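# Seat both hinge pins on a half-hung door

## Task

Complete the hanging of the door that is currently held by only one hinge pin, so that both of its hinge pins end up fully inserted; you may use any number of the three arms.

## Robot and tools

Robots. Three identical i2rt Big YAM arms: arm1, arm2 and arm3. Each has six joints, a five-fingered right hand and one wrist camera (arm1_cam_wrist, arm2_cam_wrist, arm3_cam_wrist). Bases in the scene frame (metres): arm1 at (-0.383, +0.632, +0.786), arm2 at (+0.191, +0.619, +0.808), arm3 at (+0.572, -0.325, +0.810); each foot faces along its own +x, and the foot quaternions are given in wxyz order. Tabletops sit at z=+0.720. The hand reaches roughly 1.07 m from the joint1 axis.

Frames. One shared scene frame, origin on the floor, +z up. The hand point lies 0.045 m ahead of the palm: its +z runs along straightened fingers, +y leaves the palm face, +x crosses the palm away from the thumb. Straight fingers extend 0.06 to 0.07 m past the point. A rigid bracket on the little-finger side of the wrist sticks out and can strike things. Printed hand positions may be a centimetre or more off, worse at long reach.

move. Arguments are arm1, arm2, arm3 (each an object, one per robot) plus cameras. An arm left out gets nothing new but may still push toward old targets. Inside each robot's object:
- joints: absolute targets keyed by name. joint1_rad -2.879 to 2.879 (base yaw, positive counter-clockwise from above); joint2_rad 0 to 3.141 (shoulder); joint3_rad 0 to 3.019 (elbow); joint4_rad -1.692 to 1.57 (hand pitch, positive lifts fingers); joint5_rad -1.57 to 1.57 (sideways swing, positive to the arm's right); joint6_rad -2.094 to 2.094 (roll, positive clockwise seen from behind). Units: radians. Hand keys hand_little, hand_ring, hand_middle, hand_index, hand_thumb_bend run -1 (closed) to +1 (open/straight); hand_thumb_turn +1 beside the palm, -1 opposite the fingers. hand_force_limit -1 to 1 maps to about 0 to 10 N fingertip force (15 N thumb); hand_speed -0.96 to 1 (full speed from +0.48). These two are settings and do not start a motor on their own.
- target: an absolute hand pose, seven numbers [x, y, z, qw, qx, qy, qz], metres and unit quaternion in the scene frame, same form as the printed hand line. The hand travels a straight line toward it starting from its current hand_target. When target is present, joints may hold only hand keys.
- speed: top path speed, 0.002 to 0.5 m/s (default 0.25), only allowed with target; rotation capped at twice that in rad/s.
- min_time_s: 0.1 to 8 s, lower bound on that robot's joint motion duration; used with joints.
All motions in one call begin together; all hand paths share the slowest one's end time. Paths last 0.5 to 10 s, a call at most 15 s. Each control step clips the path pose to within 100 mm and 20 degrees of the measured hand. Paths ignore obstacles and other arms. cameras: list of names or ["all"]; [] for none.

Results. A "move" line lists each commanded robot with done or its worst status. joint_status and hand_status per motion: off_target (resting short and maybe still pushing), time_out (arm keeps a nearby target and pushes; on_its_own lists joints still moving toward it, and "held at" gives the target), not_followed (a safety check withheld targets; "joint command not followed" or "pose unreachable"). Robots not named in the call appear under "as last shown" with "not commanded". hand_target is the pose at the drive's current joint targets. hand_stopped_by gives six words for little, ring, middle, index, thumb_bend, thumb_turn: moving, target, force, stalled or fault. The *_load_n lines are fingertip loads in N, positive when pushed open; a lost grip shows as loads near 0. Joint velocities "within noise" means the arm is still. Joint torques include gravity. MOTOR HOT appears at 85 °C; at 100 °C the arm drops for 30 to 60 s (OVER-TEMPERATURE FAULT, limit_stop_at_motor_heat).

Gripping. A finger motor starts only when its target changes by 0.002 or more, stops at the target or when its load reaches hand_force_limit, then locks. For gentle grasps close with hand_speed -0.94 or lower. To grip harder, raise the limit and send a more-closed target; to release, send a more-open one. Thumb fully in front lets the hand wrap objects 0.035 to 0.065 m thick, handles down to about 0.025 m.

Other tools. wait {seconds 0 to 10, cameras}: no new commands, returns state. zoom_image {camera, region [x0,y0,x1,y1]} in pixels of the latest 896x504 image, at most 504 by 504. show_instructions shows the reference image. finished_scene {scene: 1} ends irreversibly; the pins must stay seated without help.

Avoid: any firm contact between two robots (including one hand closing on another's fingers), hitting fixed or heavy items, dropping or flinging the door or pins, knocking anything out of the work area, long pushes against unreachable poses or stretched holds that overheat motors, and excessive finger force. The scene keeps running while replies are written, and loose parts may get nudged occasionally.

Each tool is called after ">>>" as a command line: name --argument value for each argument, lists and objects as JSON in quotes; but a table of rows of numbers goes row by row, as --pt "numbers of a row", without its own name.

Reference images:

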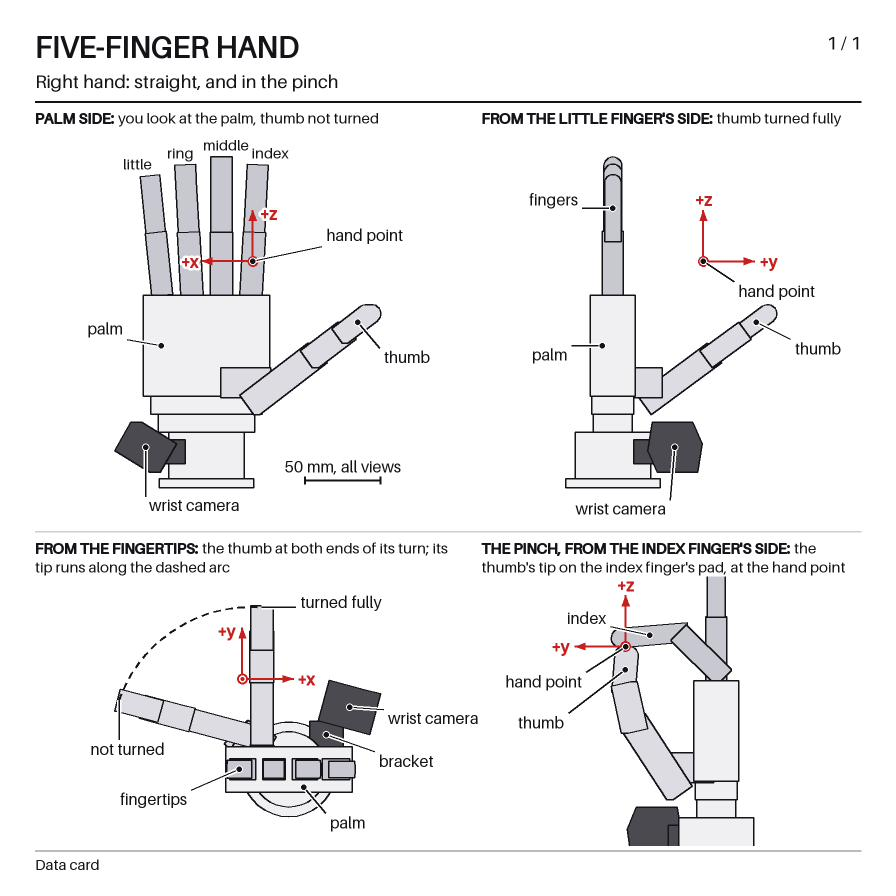

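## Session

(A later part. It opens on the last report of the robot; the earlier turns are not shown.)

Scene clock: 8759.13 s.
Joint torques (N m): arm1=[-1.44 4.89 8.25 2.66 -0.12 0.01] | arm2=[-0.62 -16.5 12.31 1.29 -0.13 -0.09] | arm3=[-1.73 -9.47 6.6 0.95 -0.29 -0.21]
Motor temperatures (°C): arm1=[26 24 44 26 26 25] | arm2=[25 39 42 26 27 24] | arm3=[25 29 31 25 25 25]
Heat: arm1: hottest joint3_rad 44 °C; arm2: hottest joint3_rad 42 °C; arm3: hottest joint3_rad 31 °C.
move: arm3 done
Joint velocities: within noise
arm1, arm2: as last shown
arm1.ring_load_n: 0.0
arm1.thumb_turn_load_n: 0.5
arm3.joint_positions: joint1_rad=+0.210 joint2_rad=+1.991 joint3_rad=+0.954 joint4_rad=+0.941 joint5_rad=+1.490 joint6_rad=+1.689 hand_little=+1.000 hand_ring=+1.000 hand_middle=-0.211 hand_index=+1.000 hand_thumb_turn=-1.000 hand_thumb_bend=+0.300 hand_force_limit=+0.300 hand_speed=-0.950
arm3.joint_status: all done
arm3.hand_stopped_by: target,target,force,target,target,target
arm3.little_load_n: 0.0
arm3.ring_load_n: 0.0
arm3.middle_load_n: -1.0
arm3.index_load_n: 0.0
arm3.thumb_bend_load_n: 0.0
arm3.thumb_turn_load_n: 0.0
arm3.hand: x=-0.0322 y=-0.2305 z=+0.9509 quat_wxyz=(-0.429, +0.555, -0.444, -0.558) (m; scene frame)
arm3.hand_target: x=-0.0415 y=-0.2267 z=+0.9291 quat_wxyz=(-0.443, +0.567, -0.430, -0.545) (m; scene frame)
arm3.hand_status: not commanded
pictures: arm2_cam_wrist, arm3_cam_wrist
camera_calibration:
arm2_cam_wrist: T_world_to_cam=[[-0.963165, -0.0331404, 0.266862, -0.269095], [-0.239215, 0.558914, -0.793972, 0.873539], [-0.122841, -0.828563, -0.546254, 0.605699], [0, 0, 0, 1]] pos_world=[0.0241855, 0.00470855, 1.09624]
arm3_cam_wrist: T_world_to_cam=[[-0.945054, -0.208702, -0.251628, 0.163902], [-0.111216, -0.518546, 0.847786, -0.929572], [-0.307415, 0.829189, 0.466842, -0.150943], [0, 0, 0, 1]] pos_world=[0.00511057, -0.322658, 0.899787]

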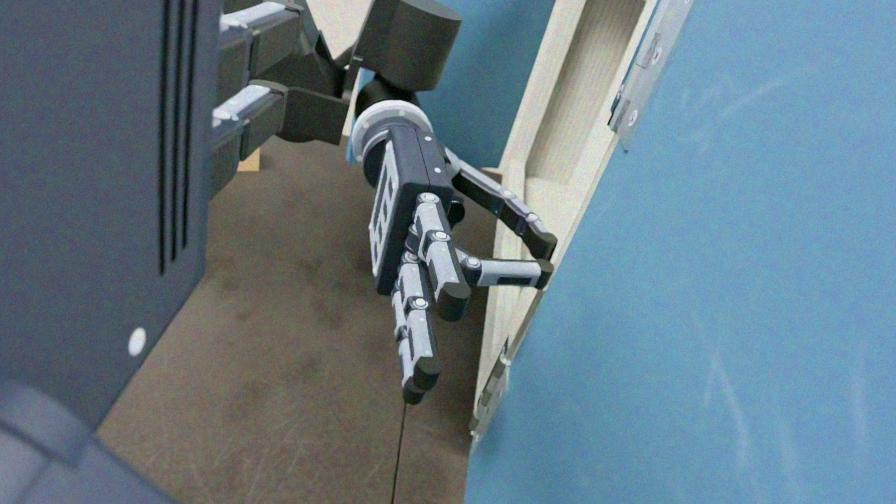

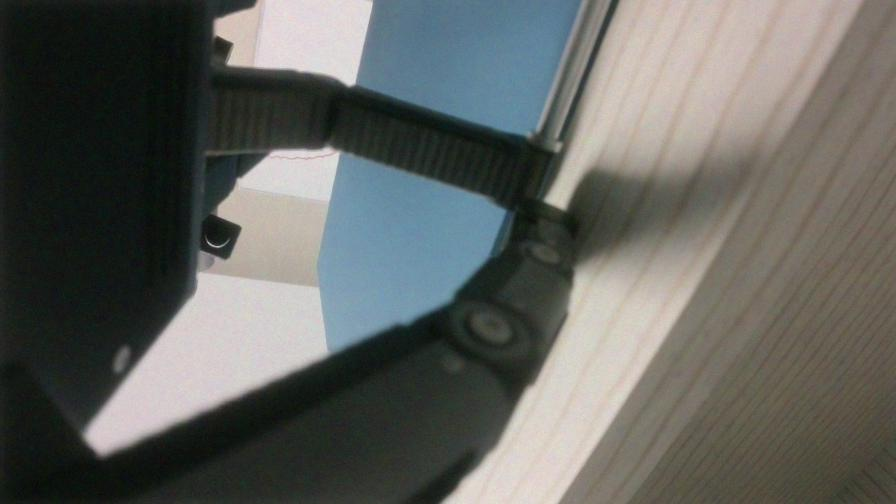

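>>> move --arm3 '{"joints": {"joint2_rad": 2.06, "joint6_rad": 1.52}, "min_time_s": 3}' --cameras '["arm2_cam_wrist", "arm3_cam_wrist"]'

>>> zoom_image --camera "arm2_cam_wrist" --region '[490, 245, 570, 375]'

>>> zoom_image --camera "arm3_cam_wrist" --region '[480, 60, 640, 220]'

Scene clock: 8850.47 s.
Joint torques (N m): arm1=[-1.38 4.89 8.25 2.66 -0.12 0.01] | arm2=[-0.62 -16.56 12.34 1.28 -0.14 -0.09] | arm3=[-1.73 -8.12 6.41 0.24 -0.61 -0.83]
Motor temperatures (°C): arm1=[26 24 44 26 26 25] | arm2=[25 39 43 26 27 24] | arm3=[25 29 31 25 25 25]
Heat: arm1: hottest joint3_rad 44 °C; arm2: hottest joint3_rad 43 °C; arm3: hottest joint3_rad 31 °C.
move: arm3 time_out
Joint velocities: within noise
arm1, arm2: as last shown
arm1.thumb_turn_load_n: 0.0
arm2.little_load_n: -0.5
arm3.joint_positions: joint1_rad=+0.210 joint2_rad=+1.992 joint3_rad=+0.956 joint4_rad=+0.960 joint5_rad=+1.498 joint6_rad=+1.605 hand_little=+1.000 hand_ring=+1.000 hand_middle=-0.211 hand_index=+1.000 hand_thumb_turn=-1.000 hand_thumb_bend=+0.299 hand_force_limit=+0.300 hand_speed=-0.950
arm3.joint_status: joint6_rad time_out (moved -0.084 of -0.169); the others done
arm3.hand_stopped_by: target,target,force,target,target,target
arm3.little_load_n: 0.0
arm3.ring_load_n: 0.0
arm3.middle_load_n: -1.0
arm3.index_load_n: 0.0
arm3.thumb_bend_load_n: -4.0
arm3.thumb_turn_load_n: 2.5
arm3.on_its_own: joint6_rad reads +1.605 and still pushes toward +1.520 since a time_out
arm3.hand: x=-0.0336 y=-0.2304 z=+0.9494 quat_wxyz=(-0.449, +0.566, -0.428, -0.543) (m; scene frame)
arm3.hand_target: x=-0.0444 y=-0.2276 z=+0.9096 quat_wxyz=(-0.485, +0.600, -0.383, -0.508) (m; scene frame)
arm3.hand_status: not commanded
pictures: arm2_cam_wrist, arm3_cam_wrist
camera_calibration:
arm2_cam_wrist: T_world_to_cam=[[-0.963165, -0.0331404, 0.266862, -0.269095], [-0.239215, 0.558914, -0.793972, 0.873539], [-0.122841, -0.828563, -0.546254, 0.605699], [0, 0, 0, 1]] pos_world=[0.0241855, 0.00470855, 1.09624]
arm3_cam_wrist: T_world_to_cam=[[-0.929391, -0.197062, -0.312089, 0.222735], [-0.166072, -0.531861, 0.830388, -0.916879], [-0.329626, 0.823584, 0.461581, -0.147851], [0, 0, 0, 1]] pos_world=[0.00600459, -0.321992, 0.899124]

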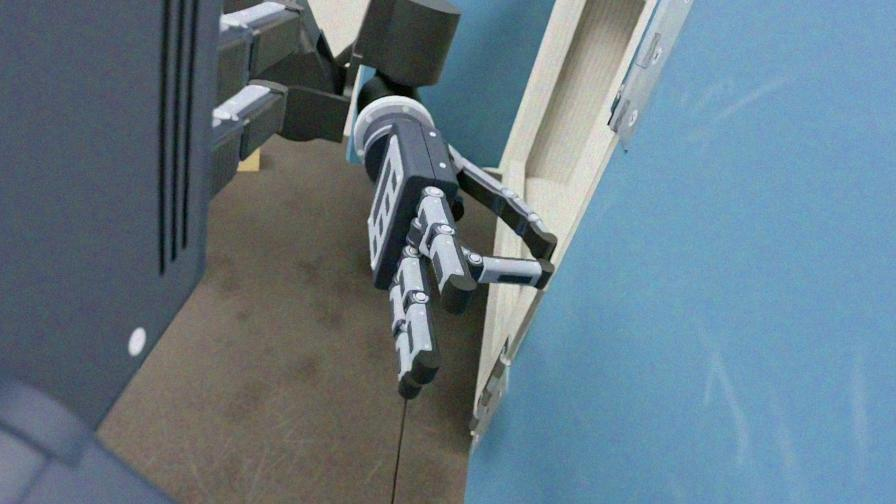

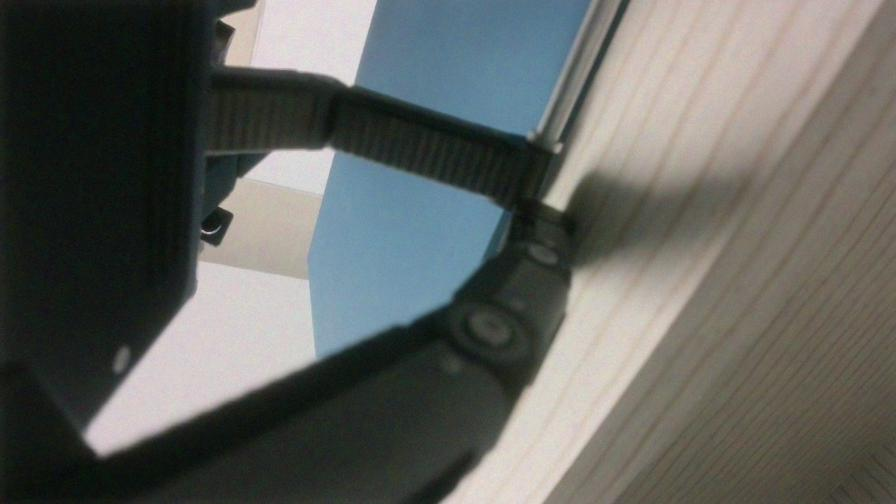

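Scaled by 3.877.

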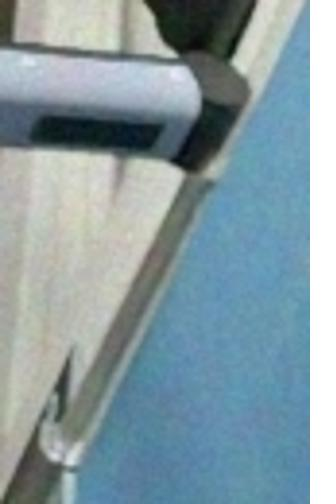

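Scaled by 3.150.

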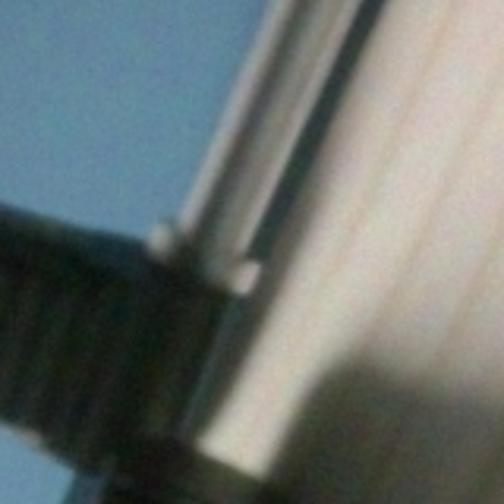

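>>> zoom_image --camera "arm2_cam_wrist" --region '[480, 352, 515, 392]'

>>> zoom_image --camera "arm2_cam_wrist" --region '[465, 390, 500, 435]'

Scaled by 12.600.

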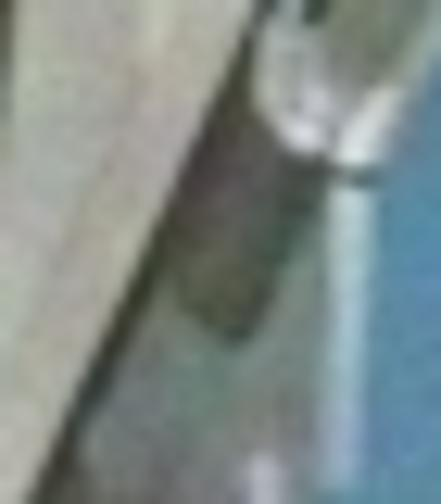

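Scaled by 11.200.

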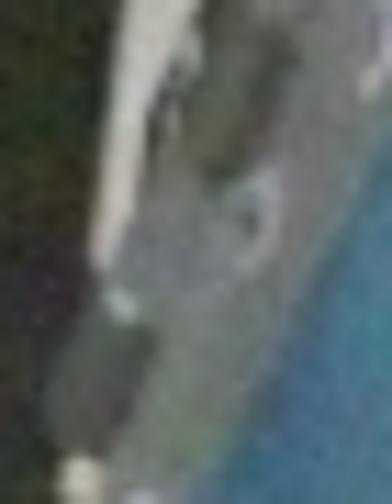

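>>> move --arm3 '{"joints": {"joint2_rad": 1.965, "joint6_rad": 1.60}, "min_time_s": 1.5}'

>>> move --arm3 '{"target": [0.020, -0.2340, 0.962, 0.438, -0.5707, 0.4229, 0.5511], "speed": 0.06}' --cameras '["arm2_cam_wrist"]'

>>> move --arm3 '{"target": [0.020, -0.2340, 0.848, 0.438, -0.5707, 0.4229, 0.5511], "speed": 0.06}' --cameras '["arm2_cam_wrist", "arm3_cam_wrist"]'

Scene clock: 8948.03 s.
Joint torques (N m): arm1=[-1.49 4.89 8.27 2.66 -0.12 0] | arm2=[-0.67 -16.56 12.3 1.26 -0.13 -0.09] | arm3=[-1.67 -14.45 6.45 0.42 -0.53 -0.06]
Motor temperatures (°C): arm1=[26 24 45 26 26 25] | arm2=[25 39 43 26 27 24] | arm3=[25 29 33 25 26 26]
Heat: arm1: hottest joint3_rad 45 °C; arm2: hottest joint3_rad 43 °C; arm3: hottest joint3_rad 33 °C.
move: arm3 done
Joint velocities: within noise
arm1, arm2: as last shown
arm2.little_load_n: 0.0
arm3.joint_positions: joint1_rad=+0.210 joint2_rad=+1.984 joint3_rad=+0.956 joint4_rad=+0.955 joint5_rad=+1.496 joint6_rad=+1.612 hand_little=+1.000 hand_ring=+1.000 hand_middle=-0.211 hand_index=+1.000 hand_thumb_turn=-1.000 hand_thumb_bend=+0.299 hand_force_limit=+0.300 hand_speed=-0.950
arm3.joint_status: all done
arm3.hand_stopped_by: target,target,force,target,target,target
arm3.little_load_n: 0.0
arm3.ring_load_n: 0.0
arm3.middle_load_n: -0.5
arm3.index_load_n: 0.0
arm3.thumb_bend_load_n: -3.0
arm3.thumb_turn_load_n: -0.5
arm3.hand: x=-0.0338 y=-0.2305 z=+0.9534 quat_wxyz=(-0.446, +0.565, -0.430, -0.545) (m; scene frame)
arm3.hand_target: x=-0.0427 y=-0.2270 z=+0.9690 quat_wxyz=(-0.441, +0.562, -0.432, -0.550) (m; scene frame)
arm3.hand_status: not commanded
pictures: none

Scene clock: 8949.60 s.
Joint torques (N m): arm1=[-1.44 4.84 8.25 2.65 -0.12 0.01] | arm2=[-0.62 -16.56 12.34 1.26 -0.13 -0.08] | arm3=[-0.15 -13.1 3.77 1.65 0.17 0.16]
Motor temperatures (°C): arm1=[26 24 45 26 26 25] | arm2=[25 39 43 26 27 24] | arm3=[25 29 32 25 26 26]
Heat: arm1: hottest joint3_rad 45 °C; arm2: hottest joint3_rad 43 °C; arm3: hottest joint3_rad 32 °C.
move: arm3 off_target
Joint velocities: within noise
arm1, arm2: as last shown
arm3.joint_positions: joint1_rad=+0.221 joint2_rad=+1.894 joint3_rad=+0.790 joint4_rad=+0.970 joint5_rad=+1.490 joint6_rad=+1.632 hand_little=+1.000 hand_ring=+1.000 hand_middle=-0.211 hand_index=+1.000 hand_thumb_turn=-1.000 hand_thumb_bend=+0.300 hand_force_limit=+0.300 hand_speed=-0.950
arm3.joint_status: not commanded
arm3.hand_stopped_by: target,target,force,target,target,target
arm3.little_load_n: 0.0
arm3.ring_load_n: 0.0
arm3.middle_load_n: 0.0
arm3.index_load_n: 0.0
arm3.thumb_bend_load_n: 0.5
arm3.thumb_turn_load_n: 0.0
arm3.hand: x=+0.0179 y=-0.2287 z=+0.9494 quat_wxyz=(-0.451, +0.579, -0.414, -0.539) (m; scene frame)
arm3.hand_target: x=+0.0199 y=-0.2338 z=+0.9617 quat_wxyz=(-0.438, +0.571, -0.423, -0.551) (m; scene frame)
arm3.hand_status: off_target (0.014 m and 2.5 deg from the pose sent, 0.055 m and 1.5 deg at the start)
pictures: arm2_cam_wrist
camera_calibration:
arm2_cam_wrist: T_world_to_cam=[[-0.963165, -0.0331404, 0.266862, -0.269095], [-0.239215, 0.558914, -0.793972, 0.873539], [-0.122841, -0.828563, -0.546254, 0.605699], [0, 0, 0, 1]] pos_world=[0.0241855, 0.00470855, 1.09624]

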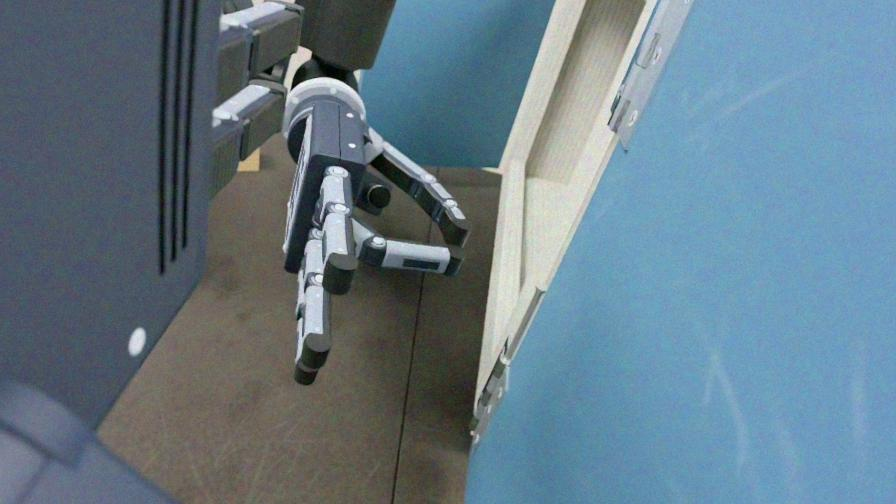

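Scene clock: 8952.83 s.
Joint torques (N m): arm1=[-1.44 4.89 8.28 2.66 -0.12 0.01] | arm2=[-0.62 -16.5 12.33 1.31 -0.13 -0.09] | arm3=[-0.15 -10.93 4.29 1.73 0.2 -0.01]
Motor temperatures (°C): arm1=[26 24 45 26 26 25] | arm2=[25 39 43 26 27 24] | arm3=[25 29 32 25 26 26]
Heat: arm1: hottest joint3_rad 45 °C; arm2: hottest joint3_rad 43 °C; arm3: hottest joint3_rad 32 °C.
move: arm3 off_target
Joint velocities: within noise
arm1, arm2: as last shown
arm2.index_load_n: -0.5
arm3.joint_positions: joint1_rad=+0.221 joint2_rad=+2.171 joint3_rad=+0.808 joint4_rad=+1.189 joint5_rad=+1.491 joint6_rad=+1.704 hand_little=+1.000 hand_ring=+1.000 hand_middle=-0.211 hand_index=+1.000 hand_thumb_turn=-1.000 hand_thumb_bend=+0.300 hand_force_limit=+0.300 hand_speed=-0.950
arm3.joint_status: not commanded
arm3.hand_stopped_by: target,target,force,target,target,target
arm3.little_load_n: 0.0
arm3.ring_load_n: 0.0
arm3.middle_load_n: 0.0
arm3.index_load_n: 0.0
arm3.thumb_bend_load_n: 0.0
arm3.thumb_turn_load_n: 0.0
arm3.hand: x=+0.0272 y=-0.2270 z=+0.8522 quat_wxyz=(-0.442, +0.572, -0.425, -0.545) (m; scene frame)
arm3.hand_target: x=+0.0203 y=-0.2340 z=+0.8480 quat_wxyz=(-0.437, +0.572, -0.424, -0.549) (m; scene frame)
arm3.hand_status: off_target (0.011 m and 0.9 deg from the pose sent, 0.102 m and 2.5 deg at the start)
pictures: arm2_cam_wrist, arm3_cam_wrist
camera_calibration:
arm2_cam_wrist: T_world_to_cam=[[-0.963165, -0.0331404, 0.266862, -0.269095], [-0.239215, 0.558914, -0.793972, 0.873539], [-0.122841, -0.828563, -0.546254, 0.605699], [0, 0, 0, 1]] pos_world=[0.0241855, 0.00470855, 1.09624]
arm3_cam_wrist: T_world_to_cam=[[-0.925612, -0.216465, -0.31046, 0.243758], [-0.156662, -0.527588, 0.83493, -0.827353], [-0.344528, 0.821458, 0.45443, -0.0795744], [0, 0, 0, 1]] pos_world=[0.0685949, -0.31837, 0.802619]

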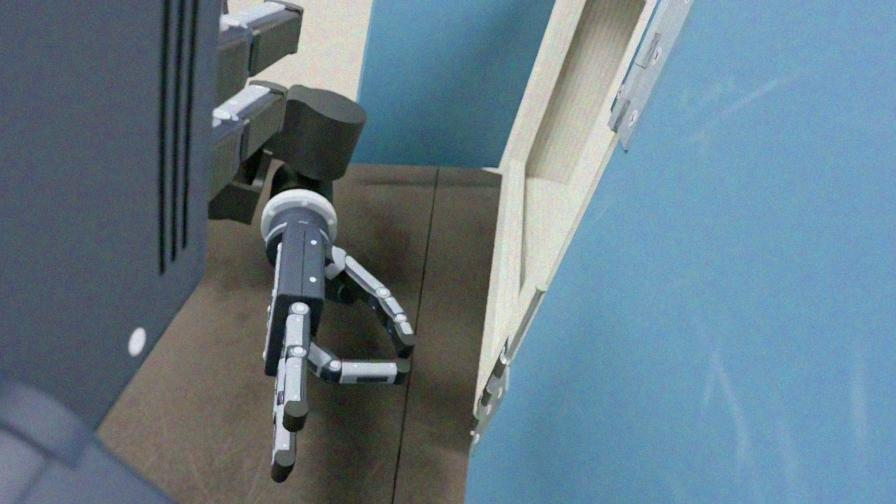

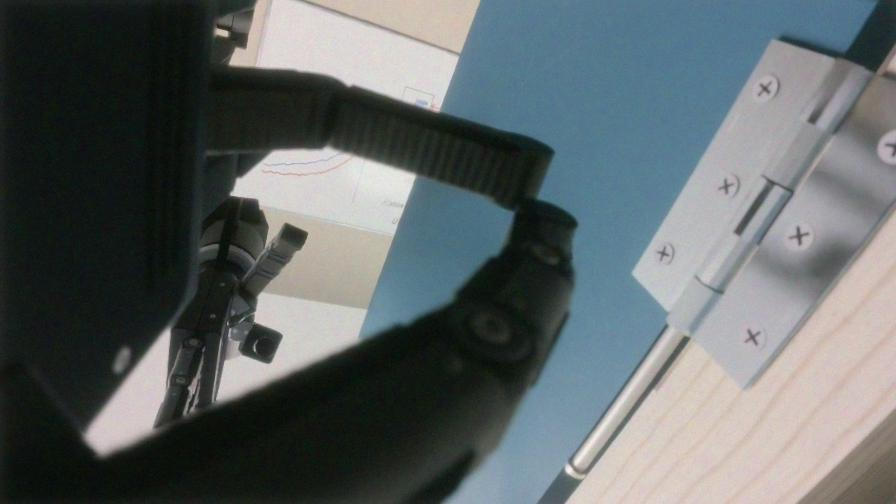

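>>> zoom_image --camera "arm3_cam_wrist" --region '[640, 160, 800, 340]'

>>> zoom_image --camera "arm3_cam_wrist" --region '[720, 40, 880, 220]'

Scaled by 2.800.

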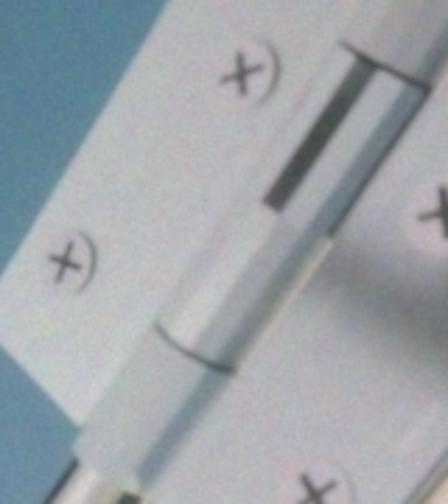

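Scaled by 2.800.

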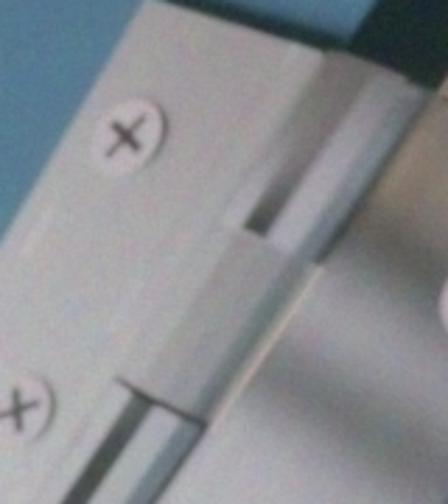

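>>> zoom_image --camera "arm3_cam_wrist" --region '[660, 240, 740, 330]'

>>> zoom_image --camera "arm3_cam_wrist" --region '[720, 160, 800, 250]'

>>> zoom_image --camera "arm3_cam_wrist" --region '[650, 290, 710, 360]'

Scaled by 5.600.

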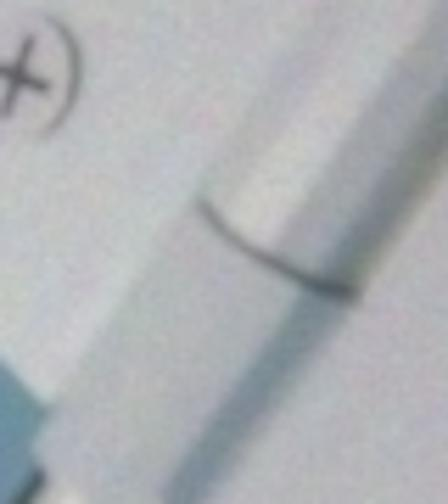

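Scaled by 5.600.

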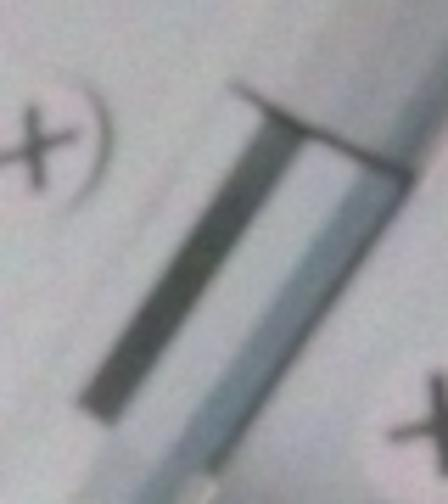

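Scaled by 7.200.

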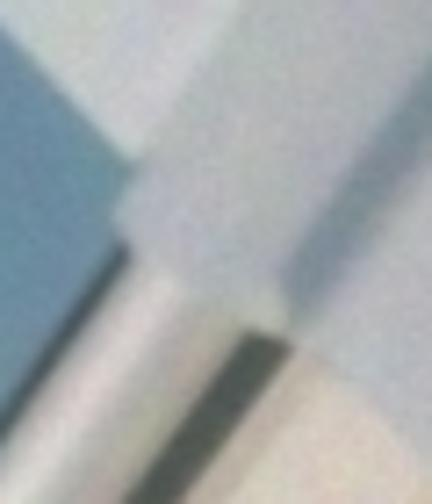

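>>> move --arm2 '{"target": [0.10, 0.14, 1.06, 0.5, 0.5, -0.5, 0.5], "speed": 0.15}' --cameras '["arm2_cam_wrist"]'

Scene clock: 9096.13 s.
Joint torques (N m): arm1=[-1.44 4.89 8.25 2.65 -0.12 0.01] | arm2=[1.32 -3.96 9.11 1.28 -0.03 -0.09] | arm3=[-0.09 -10.81 4.27 1.66 0.19 -0.01]
Motor temperatures (°C): arm1=[26 24 45 26 26 25] | arm2=[25 39 43 26 27 24] | arm3=[25 31 30 25 25 25]
Heat: arm1: hottest joint3_rad 45 °C; arm2: hottest joint3_rad 43 °C; arm3: hottest joint2_rad 31 °C.
move: arm2 done
Joint velocities: within noise
arm1.joint_positions: joint1_rad=+0.341 joint2_rad=+0.633 joint3_rad=+1.483 joint4_rad=-1.120 joint5_rad=+0.125 joint6_rad=-1.102 hand_little=+1.000 hand_ring=+1.000 hand_middle=+1.000 hand_index=+1.000 hand_thumb_turn=+1.000 hand_thumb_bend=+1.000 hand_force_limit=+0.000 hand_speed=-0.800
arm1.joint_status: not commanded
arm1.hand_stopped_by: target,target,target,target,target,target
arm1.little_load_n: 0.0
arm1.ring_load_n: 0.0
arm1.middle_load_n: 0.0
arm1.index_load_n: 0.0
arm1.thumb_bend_load_n: 0.0
arm1.thumb_turn_load_n: 0.0
arm1.hand: x=-0.3319 y=+0.3842 z=+1.3607 quat_wxyz=(+0.238, +0.532, -0.590, +0.559) (m; scene frame)
arm1.hand_target: x=-0.3302 y=+0.3853 z=+1.3736 quat_wxyz=(+0.239, +0.526, -0.580, +0.574) (m; scene frame)
arm1.hand_status: not commanded
arm2.joint_positions: joint1_rad=+0.030 joint2_rad=+1.040 joint3_rad=+0.460 joint4_rad=+0.585 joint5_rad=-0.098 joint6_rad=-1.574 hand_little=+1.000 hand_ring=+1.000 hand_middle=+1.000 hand_index=+1.000 hand_thumb_turn=+1.000 hand_thumb_bend=+1.000 hand_force_limit=+0.000 hand_speed=+0.300
arm2.joint_status: not commanded
arm2.hand_stopped_by: target,target,target,target,target,target
arm2.little_load_n: 0.0
arm2.ring_load_n: 0.0
arm2.middle_load_n: 0.0
arm2.index_load_n: 0.0
arm2.thumb_bend_load_n: 0.0
arm2.thumb_turn_load_n: 0.0
arm2.hand: x=+0.0953 y=+0.1423 z=+1.0562 quat_wxyz=(+0.500, +0.496, -0.505, +0.499) (m; scene frame)
arm2.hand_target: x=+0.1000 y=+0.1401 z=+1.0599 quat_wxyz=(+0.500, +0.500, -0.500, +0.500) (m; scene frame)
arm2.hand_status: done (0.006 m and 0.8 deg from the pose sent, 0.249 m and 3.4 deg at the start)
arm3: as last shown
arm3.joint_positions: joint1_rad=+0.221 joint2_rad=+2.171 joint3_rad=+0.808 joint4_rad=+1.190 joint5_rad=+1.491 joint6_rad=+1.703 hand_little=+1.000 hand_ring=+1.000 hand_middle=-0.211 hand_index=+1.000 hand_thumb_turn=-1.000 hand_thumb_bend=+0.300 hand_force_limit=+0.300 hand_speed=-0.950
arm3.thumb_turn_load_n: -0.5
arm3.hand: x=+0.0272 y=-0.2270 z=+0.8520 quat_wxyz=(-0.442, +0.572, -0.425, -0.545) (m; scene frame)
arm3.hand_target: x=+0.0203 y=-0.2340 z=+0.8479 quat_wxyz=(-0.437, +0.572, -0.424, -0.549) (m; scene frame)
pictures: arm2_cam_wrist
camera_calibration:
arm2_cam_wrist: T_world_to_cam=[[-0.960164, 0.000899506, 0.279434, -0.203832], [-0.237996, 0.521389, -0.819458, 0.810766], [-0.146431, -0.853319, -0.500405, 0.777404], [0, 0, 0, 1]] pos_world=[0.111082, 0.240832, 1.11036]

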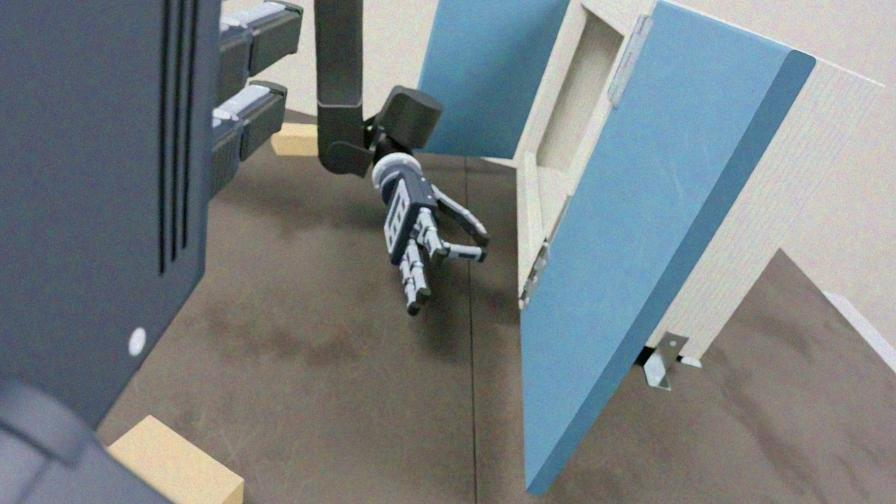

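>>> zoom_image --camera "arm2_cam_wrist" --region '[500, 300, 740, 504]'

>>> zoom_image --camera "arm2_cam_wrist" --region '[620, 0, 896, 160]'

>>> zoom_image --camera "arm2_cam_wrist" --region '[500, 220, 600, 330]'

Scaled by 2.100.

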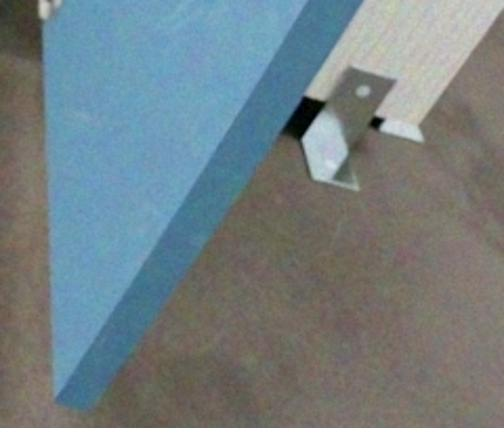

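Scaled by 1.826.

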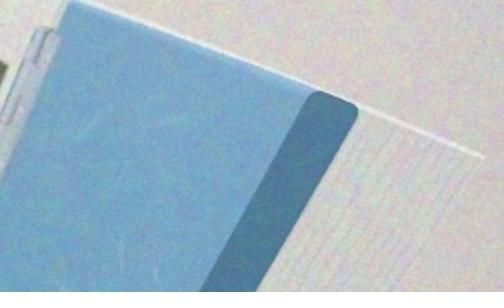

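Scaled by 4.582.

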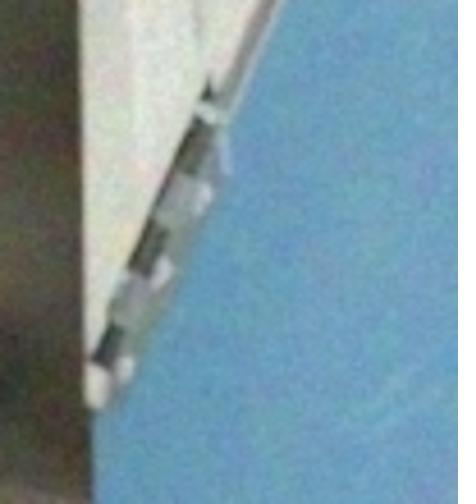

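>>> zoom_image --camera "arm2_cam_wrist" --region '[512, 236, 562, 316]'

Scaled by 6.300.

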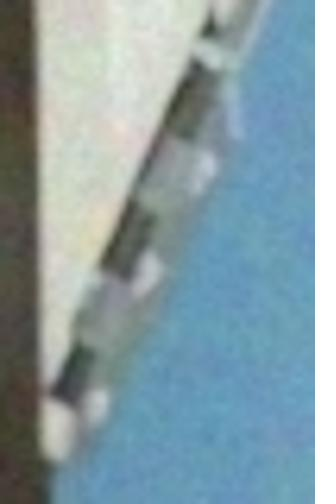

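>>> move --arm2 '{"joints": {"joint1_rad": 0.0, "joint4_rad": 0.48, "joint5_rad": 1.42, "joint6_rad": 1.65, "hand_index": 0.25, "hand_middle": 0.25, "hand_thumb_turn": -1.0}, "min_time_s": 4}' --cameras '["arm2_cam_wrist"]'

Scene clock: 9236.33 s.
Joint torques (N m): arm1=[-1.38 4.84 8.25 2.66 -0.12 0.01] | arm2=[-0.97 -3.19 8.55 0.57 0.07 0.17] | arm3=[-0.15 -10.7 4.27 1.65 0.19 -0.01]
Motor temperatures (°C): arm1=[26 24 45 26 26 25] | arm2=[25 34 41 26 27 24] | arm3=[25 31 30 25 25 25]
Heat: arm1: hottest joint3_rad 45 °C; arm2: hottest joint3_rad 41 °C; arm3: hottest joint2_rad 31 °C.
move: arm2 done
Joint velocities: within noise
arm1, arm3: as last shown
arm2.joint_positions: joint1_rad=+0.013 joint2_rad=+1.040 joint3_rad=+0.460 joint4_rad=+0.487 joint5_rad=+1.418 joint6_rad=+1.639 hand_little=+1.000 hand_ring=+1.000 hand_middle=+0.250 hand_index=+0.250 hand_thumb_turn=-1.000 hand_thumb_bend=+1.000 hand_force_limit=+0.000 hand_speed=+0.300
arm2.joint_status: all done
arm2.hand_stopped_by: target,target,target,target,target,target
arm2.little_load_n: 0.0
arm2.ring_load_n: 0.0
arm2.middle_load_n: 0.0
arm2.index_load_n: 0.0
arm2.thumb_bend_load_n: 0.0
arm2.thumb_turn_load_n: 0.0
arm2.hand: x=-0.0405 y=+0.2702 z=+1.1045 quat_wxyz=(+0.000, -0.716, -0.021, +0.697) (m; scene frame)
arm2.hand_target: x=-0.0455 y=+0.2728 z=+1.1079 quat_wxyz=(+0.002, -0.716, -0.011, +0.698) (m; scene frame)
arm2.hand_status: not commanded
arm3.thumb_turn_load_n: 0.0
pictures: arm2_cam_wrist
camera_calibration:
arm2_cam_wrist: T_world_to_cam=[[0.0283464, -0.948181, -0.316463, 0.6068], [0.502742, -0.260112, 0.824374, -0.823063], [-0.863972, -0.182467, 0.469317, -0.390676], [0, 0, 0, 1]] pos_world=[0.0590547, 0.289983, 1.05389]

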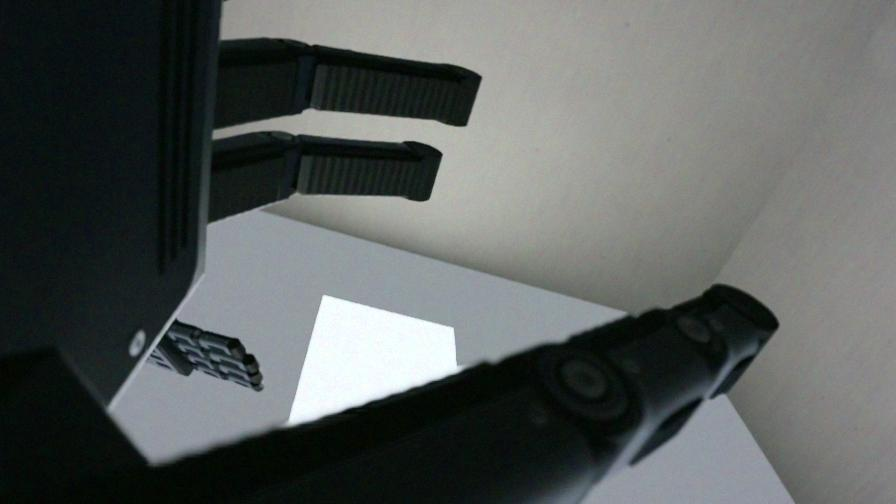

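>>> move --arm2 '{"target": [-0.052, 0.10, 0.935, 0.0247, -0.7067, 0.0247, 0.7067], "speed": 0.12}' --cameras '["arm2_cam_wrist", "arm3_cam_wrist"]'

Scene clock: 9253.47 s.
Joint torques (N m): arm1=[-1.44 4.84 8.24 2.65 -0.13 0.01] | arm2=[1.49 -13.57 6.64 1.47 0.15 -0.06] | arm3=[-0.09 -10.75 4.29 1.65 0.19 -0.01]
Motor temperatures (°C): arm1=[26 24 45 26 26 25] | arm2=[25 33 40 26 27 24] | arm3=[25 31 30 25 25 25]
Heat: arm1: hottest joint3_rad 45 °C; arm2: hottest joint3_rad 40 °C; arm3: hottest joint2_rad 31 °C.
move: arm2 off_target
Joint velocities: within noise
arm1, arm3: as last shown
arm1.ring_load_n: -0.5
arm2.joint_positions: joint1_rad=+0.033 joint2_rad=+1.956 joint3_rad=+0.832 joint4_rad=+0.919 joint5_rad=+1.551 joint6_rad=+1.755 hand_little=+1.000 hand_ring=+1.000 hand_middle=+0.250 hand_index=+0.250 hand_thumb_turn=-1.000 hand_thumb_bend=+1.000 hand_force_limit=+0.000 hand_speed=+0.300
arm2.joint_status: not commanded
arm2.hand_stopped_by: target,target,target,target,target,target
arm2.little_load_n: 0.0
arm2.ring_load_n: -0.5
arm2.middle_load_n: 0.0
arm2.index_load_n: -0.5
arm2.thumb_bend_load_n: 0.5
arm2.thumb_turn_load_n: 0.0
arm2.hand: x=-0.0574 y=+0.1114 z=+0.9264 quat_wxyz=(+0.040, -0.713, +0.020, +0.700) (m; scene frame)
arm2.hand_target: x=-0.0518 y=+0.1004 z=+0.9351 quat_wxyz=(+0.026, -0.712, +0.026, +0.701) (m; scene frame)
arm2.hand_status: off_target (0.015 m and 2.1 deg from the pose sent, 0.240 m and 6.1 deg at the start)
arm3.thumb_turn_load_n: -0.5
pictures: arm2_cam_wrist, arm3_cam_wrist
camera_calibration:
arm2_cam_wrist: T_world_to_cam=[[-0.0817957, -0.945239, -0.315964, 0.393248], [0.479297, -0.315267, 0.819074, -0.699362], [-0.873833, -0.0844437, 0.478837, -0.370926], [0, 0, 0, 1]] pos_world=[0.0432402, 0.119906, 0.874695]
arm3_cam_wrist: T_world_to_cam=[[-0.925258, -0.216406, -0.311554, 0.244597], [-0.157577, -0.527829, 0.834605, -0.827024], [-0.345061, 0.821319, 0.454277, -0.0794142], [0, 0, 0, 1]] pos_world=[0.0685929, -0.31837, 0.80252]

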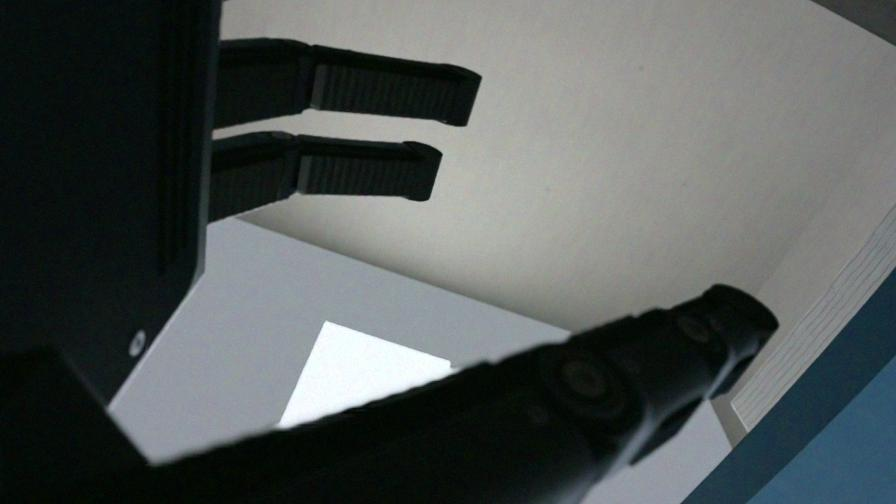

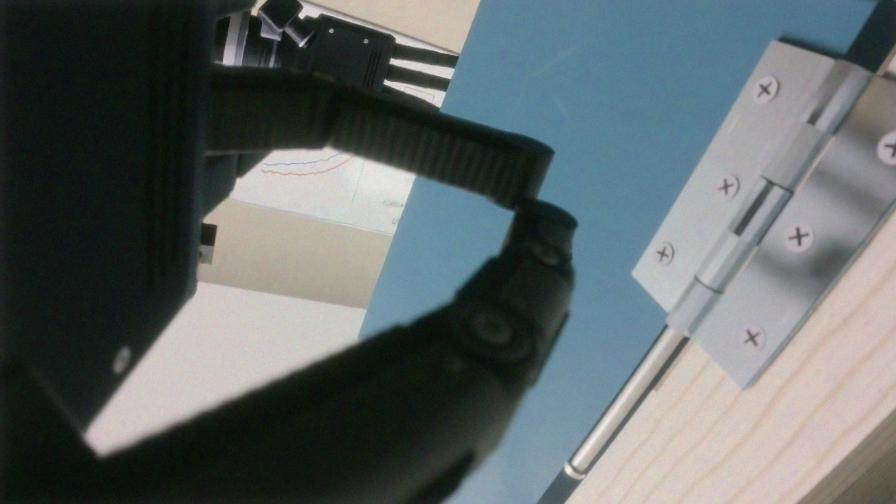

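>>> move --arm2 '{"target": [-0.047, 0.025, 0.935, 0.0247, -0.7067, 0.0247, 0.7067], "speed": 0.06}' --cameras '["arm2_cam_wrist", "arm3_cam_wrist"]'

Scene clock: 9271.33 s.
Joint torques (N m): arm1=[-1.49 4.89 8.25 2.65 -0.12 0.01] | arm2=[1.49 -15.62 7.91 0.54 0.1 -0.03] | arm3=[-0.09 -10.75 4.29 1.65 0.19 -0.01]
Motor temperatures (°C): arm1=[26 24 45 26 26 25] | arm2=[25 34 39 26 27 24] | arm3=[25 31 29 25 25 25]
Heat: arm1: hottest joint3_rad 45 °C; arm2: hottest joint3_rad 39 °C; arm3: hottest joint2_rad 31 °C.
move: arm2 off_target
Joint velocities: within noise
arm1, arm3: as last shown
arm1.ring_load_n: 0.0
arm1.index_load_n: -0.5
arm2.joint_positions: joint1_rad=+0.054 joint2_rad=+2.062 joint3_rad=+1.053 joint4_rad=+0.875 joint5_rad=+1.565 joint6_rad=+1.706 hand_little=+1.000 hand_ring=+1.000 hand_middle=+0.250 hand_index=+0.250 hand_thumb_turn=-1.000 hand_thumb_bend=+1.000 hand_force_limit=+0.000 hand_speed=+0.300
arm2.joint_status: not commanded
arm2.hand_stopped_by: target,target,target,target,target,target
arm2.little_load_n: 0.0
arm2.ring_load_n: 0.0
arm2.middle_load_n: 0.0
arm2.index_load_n: 0.0
arm2.thumb_bend_load_n: 0.0
arm2.thumb_turn_load_n: -0.5
arm2.hand: x=-0.0537 y=+0.0375 z=+0.9307 quat_wxyz=(+0.030, -0.711, +0.025, +0.702) (m; scene frame)
arm2.hand_target: x=-0.0469 y=+0.0254 z=+0.9352 quat_wxyz=(+0.023, -0.711, +0.024, +0.702) (m; scene frame)
arm2.hand_status: off_target (0.015 m and 0.9 deg from the pose sent, 0.087 m and 2.1 deg at the start; a joint's target at an end of its range on 28 of 53 steps)
arm3.thumb_turn_load_n: 0.0
pictures: arm2_cam_wrist, arm3_cam_wrist
camera_calibration:
arm2_cam_wrist: T_world_to_cam=[[-0.07749, -0.952523, -0.294439, 0.305597], [0.485296, -0.294016, 0.823433, -0.732578], [-0.870909, -0.0790825, 0.485039, -0.381844], [0, 0, 0, 1]] pos_world=[0.0466459, 0.0455019, 0.878418]
arm3_cam_wrist: T_world_to_cam=[[-0.925258, -0.216406, -0.311554, 0.244597], [-0.157577, -0.527829, 0.834605, -0.827024], [-0.345061, 0.821319, 0.454277, -0.0794142], [0, 0, 0, 1]] pos_world=[0.0685929, -0.31837, 0.80252]

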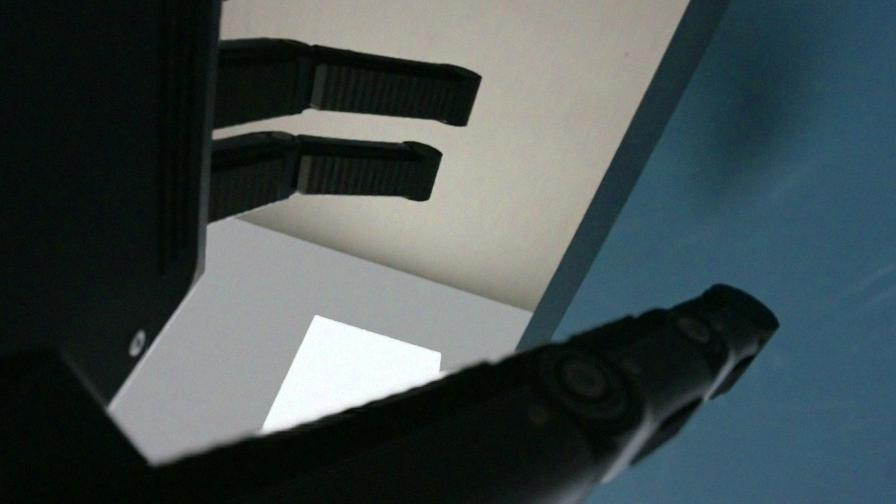

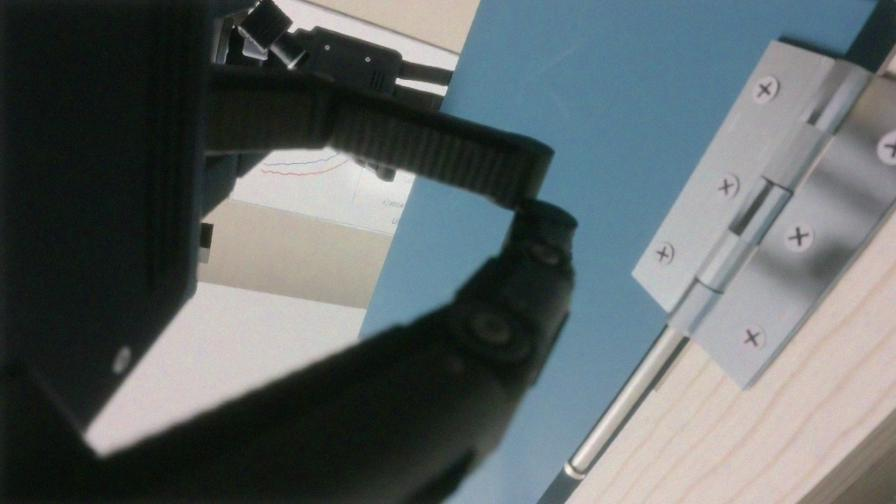

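>>> move --arm2 '{"target": [-0.046, -0.006, 0.935, -0.0123, -0.7070, -0.0123, 0.7070], "speed": 0.04}' --cameras '["arm2_cam_wrist", "arm3_cam_wrist"]'

Scene clock: 9287.10 s.
Joint torques (N m): arm1=[-1.49 4.89 8.25 2.65 -0.12 0] | arm2=[0.85 -15.97 8.06 1.48 -0.17 -0.05] | arm3=[-0.09 -10.7 4.27 1.66 0.19 -0.01]
Motor temperatures (°C): arm1=[26 24 45 26 26 25] | arm2=[25 34 38 26 27 24] | arm3=[25 31 29 25 25 25]
Heat: arm1: hottest joint3_rad 45 °C; arm2: hottest joint3_rad 38 °C; arm3: hottest joint2_rad 31 °C.
move: arm2 off_target
Joint velocities: within noise
arm1, arm3: as last shown
arm1.index_load_n: 0.0
arm2.joint_positions: joint1_rad=+0.054 joint2_rad=+2.117 joint3_rad=+1.090 joint4_rad=+1.080 joint5_rad=+1.459 joint6_rad=+1.495 hand_little=+1.000 hand_ring=+1.000 hand_middle=+0.250 hand_index=+0.250 hand_thumb_turn=-1.000 hand_thumb_bend=+1.000 hand_force_limit=+0.000 hand_speed=+0.300
arm2.joint_status: not commanded
arm2.hand_stopped_by: target,target,target,target,target,target
arm2.little_load_n: 0.0
arm2.ring_load_n: 0.0
arm2.middle_load_n: 0.0
arm2.index_load_n: 0.0
arm2.thumb_bend_load_n: 0.0
arm2.thumb_turn_load_n: 0.0
arm2.hand: x=-0.0484 y=+0.0052 z=+0.9271 quat_wxyz=(+0.000, -0.709, -0.021, +0.705) (m; scene frame)
arm2.hand_target: x=-0.0459 y=-0.0055 z=+0.9352 quat_wxyz=(-0.012, -0.708, -0.012, +0.706) (m; scene frame)
arm2.hand_status: off_target (0.014 m and 1.8 deg from the pose sent, 0.044 m and 6.5 deg at the start)
pictures: arm2_cam_wrist, arm3_cam_wrist
camera_calibration:
arm2_cam_wrist: T_world_to_cam=[[0.0219126, -0.94852, -0.315959, 0.298808], [0.519133, -0.259294, 0.814413, -0.731785], [-0.854413, -0.181871, 0.486726, -0.378263], [0, 0, 0, 1]] pos_world=[0.0501525, 0.0248826, 0.874496]
arm3_cam_wrist: T_world_to_cam=[[-0.925258, -0.216406, -0.311554, 0.244597], [-0.157577, -0.527829, 0.834605, -0.827024], [-0.345061, 0.821319, 0.454277, -0.0794142], [0, 0, 0, 1]] pos_world=[0.0685929, -0.31837, 0.80252]

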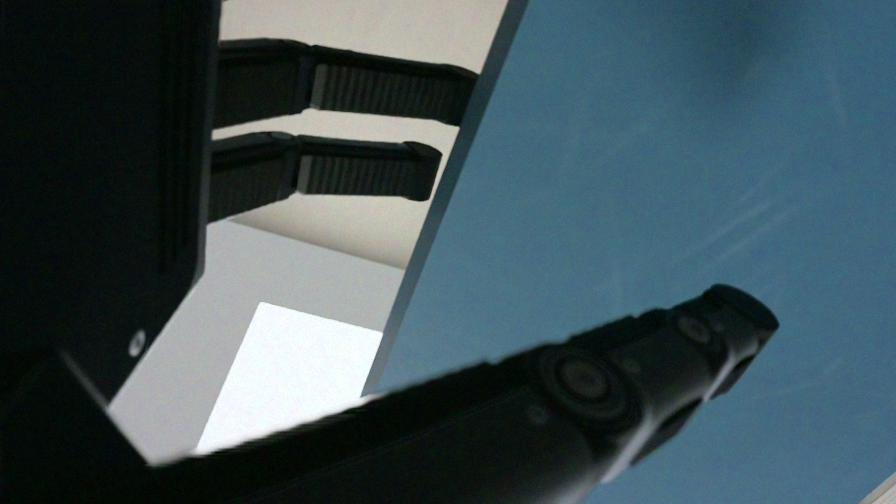

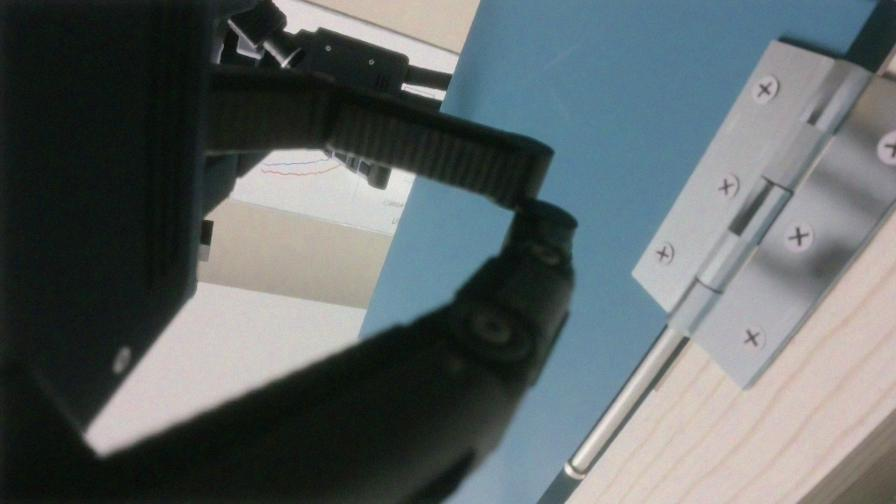

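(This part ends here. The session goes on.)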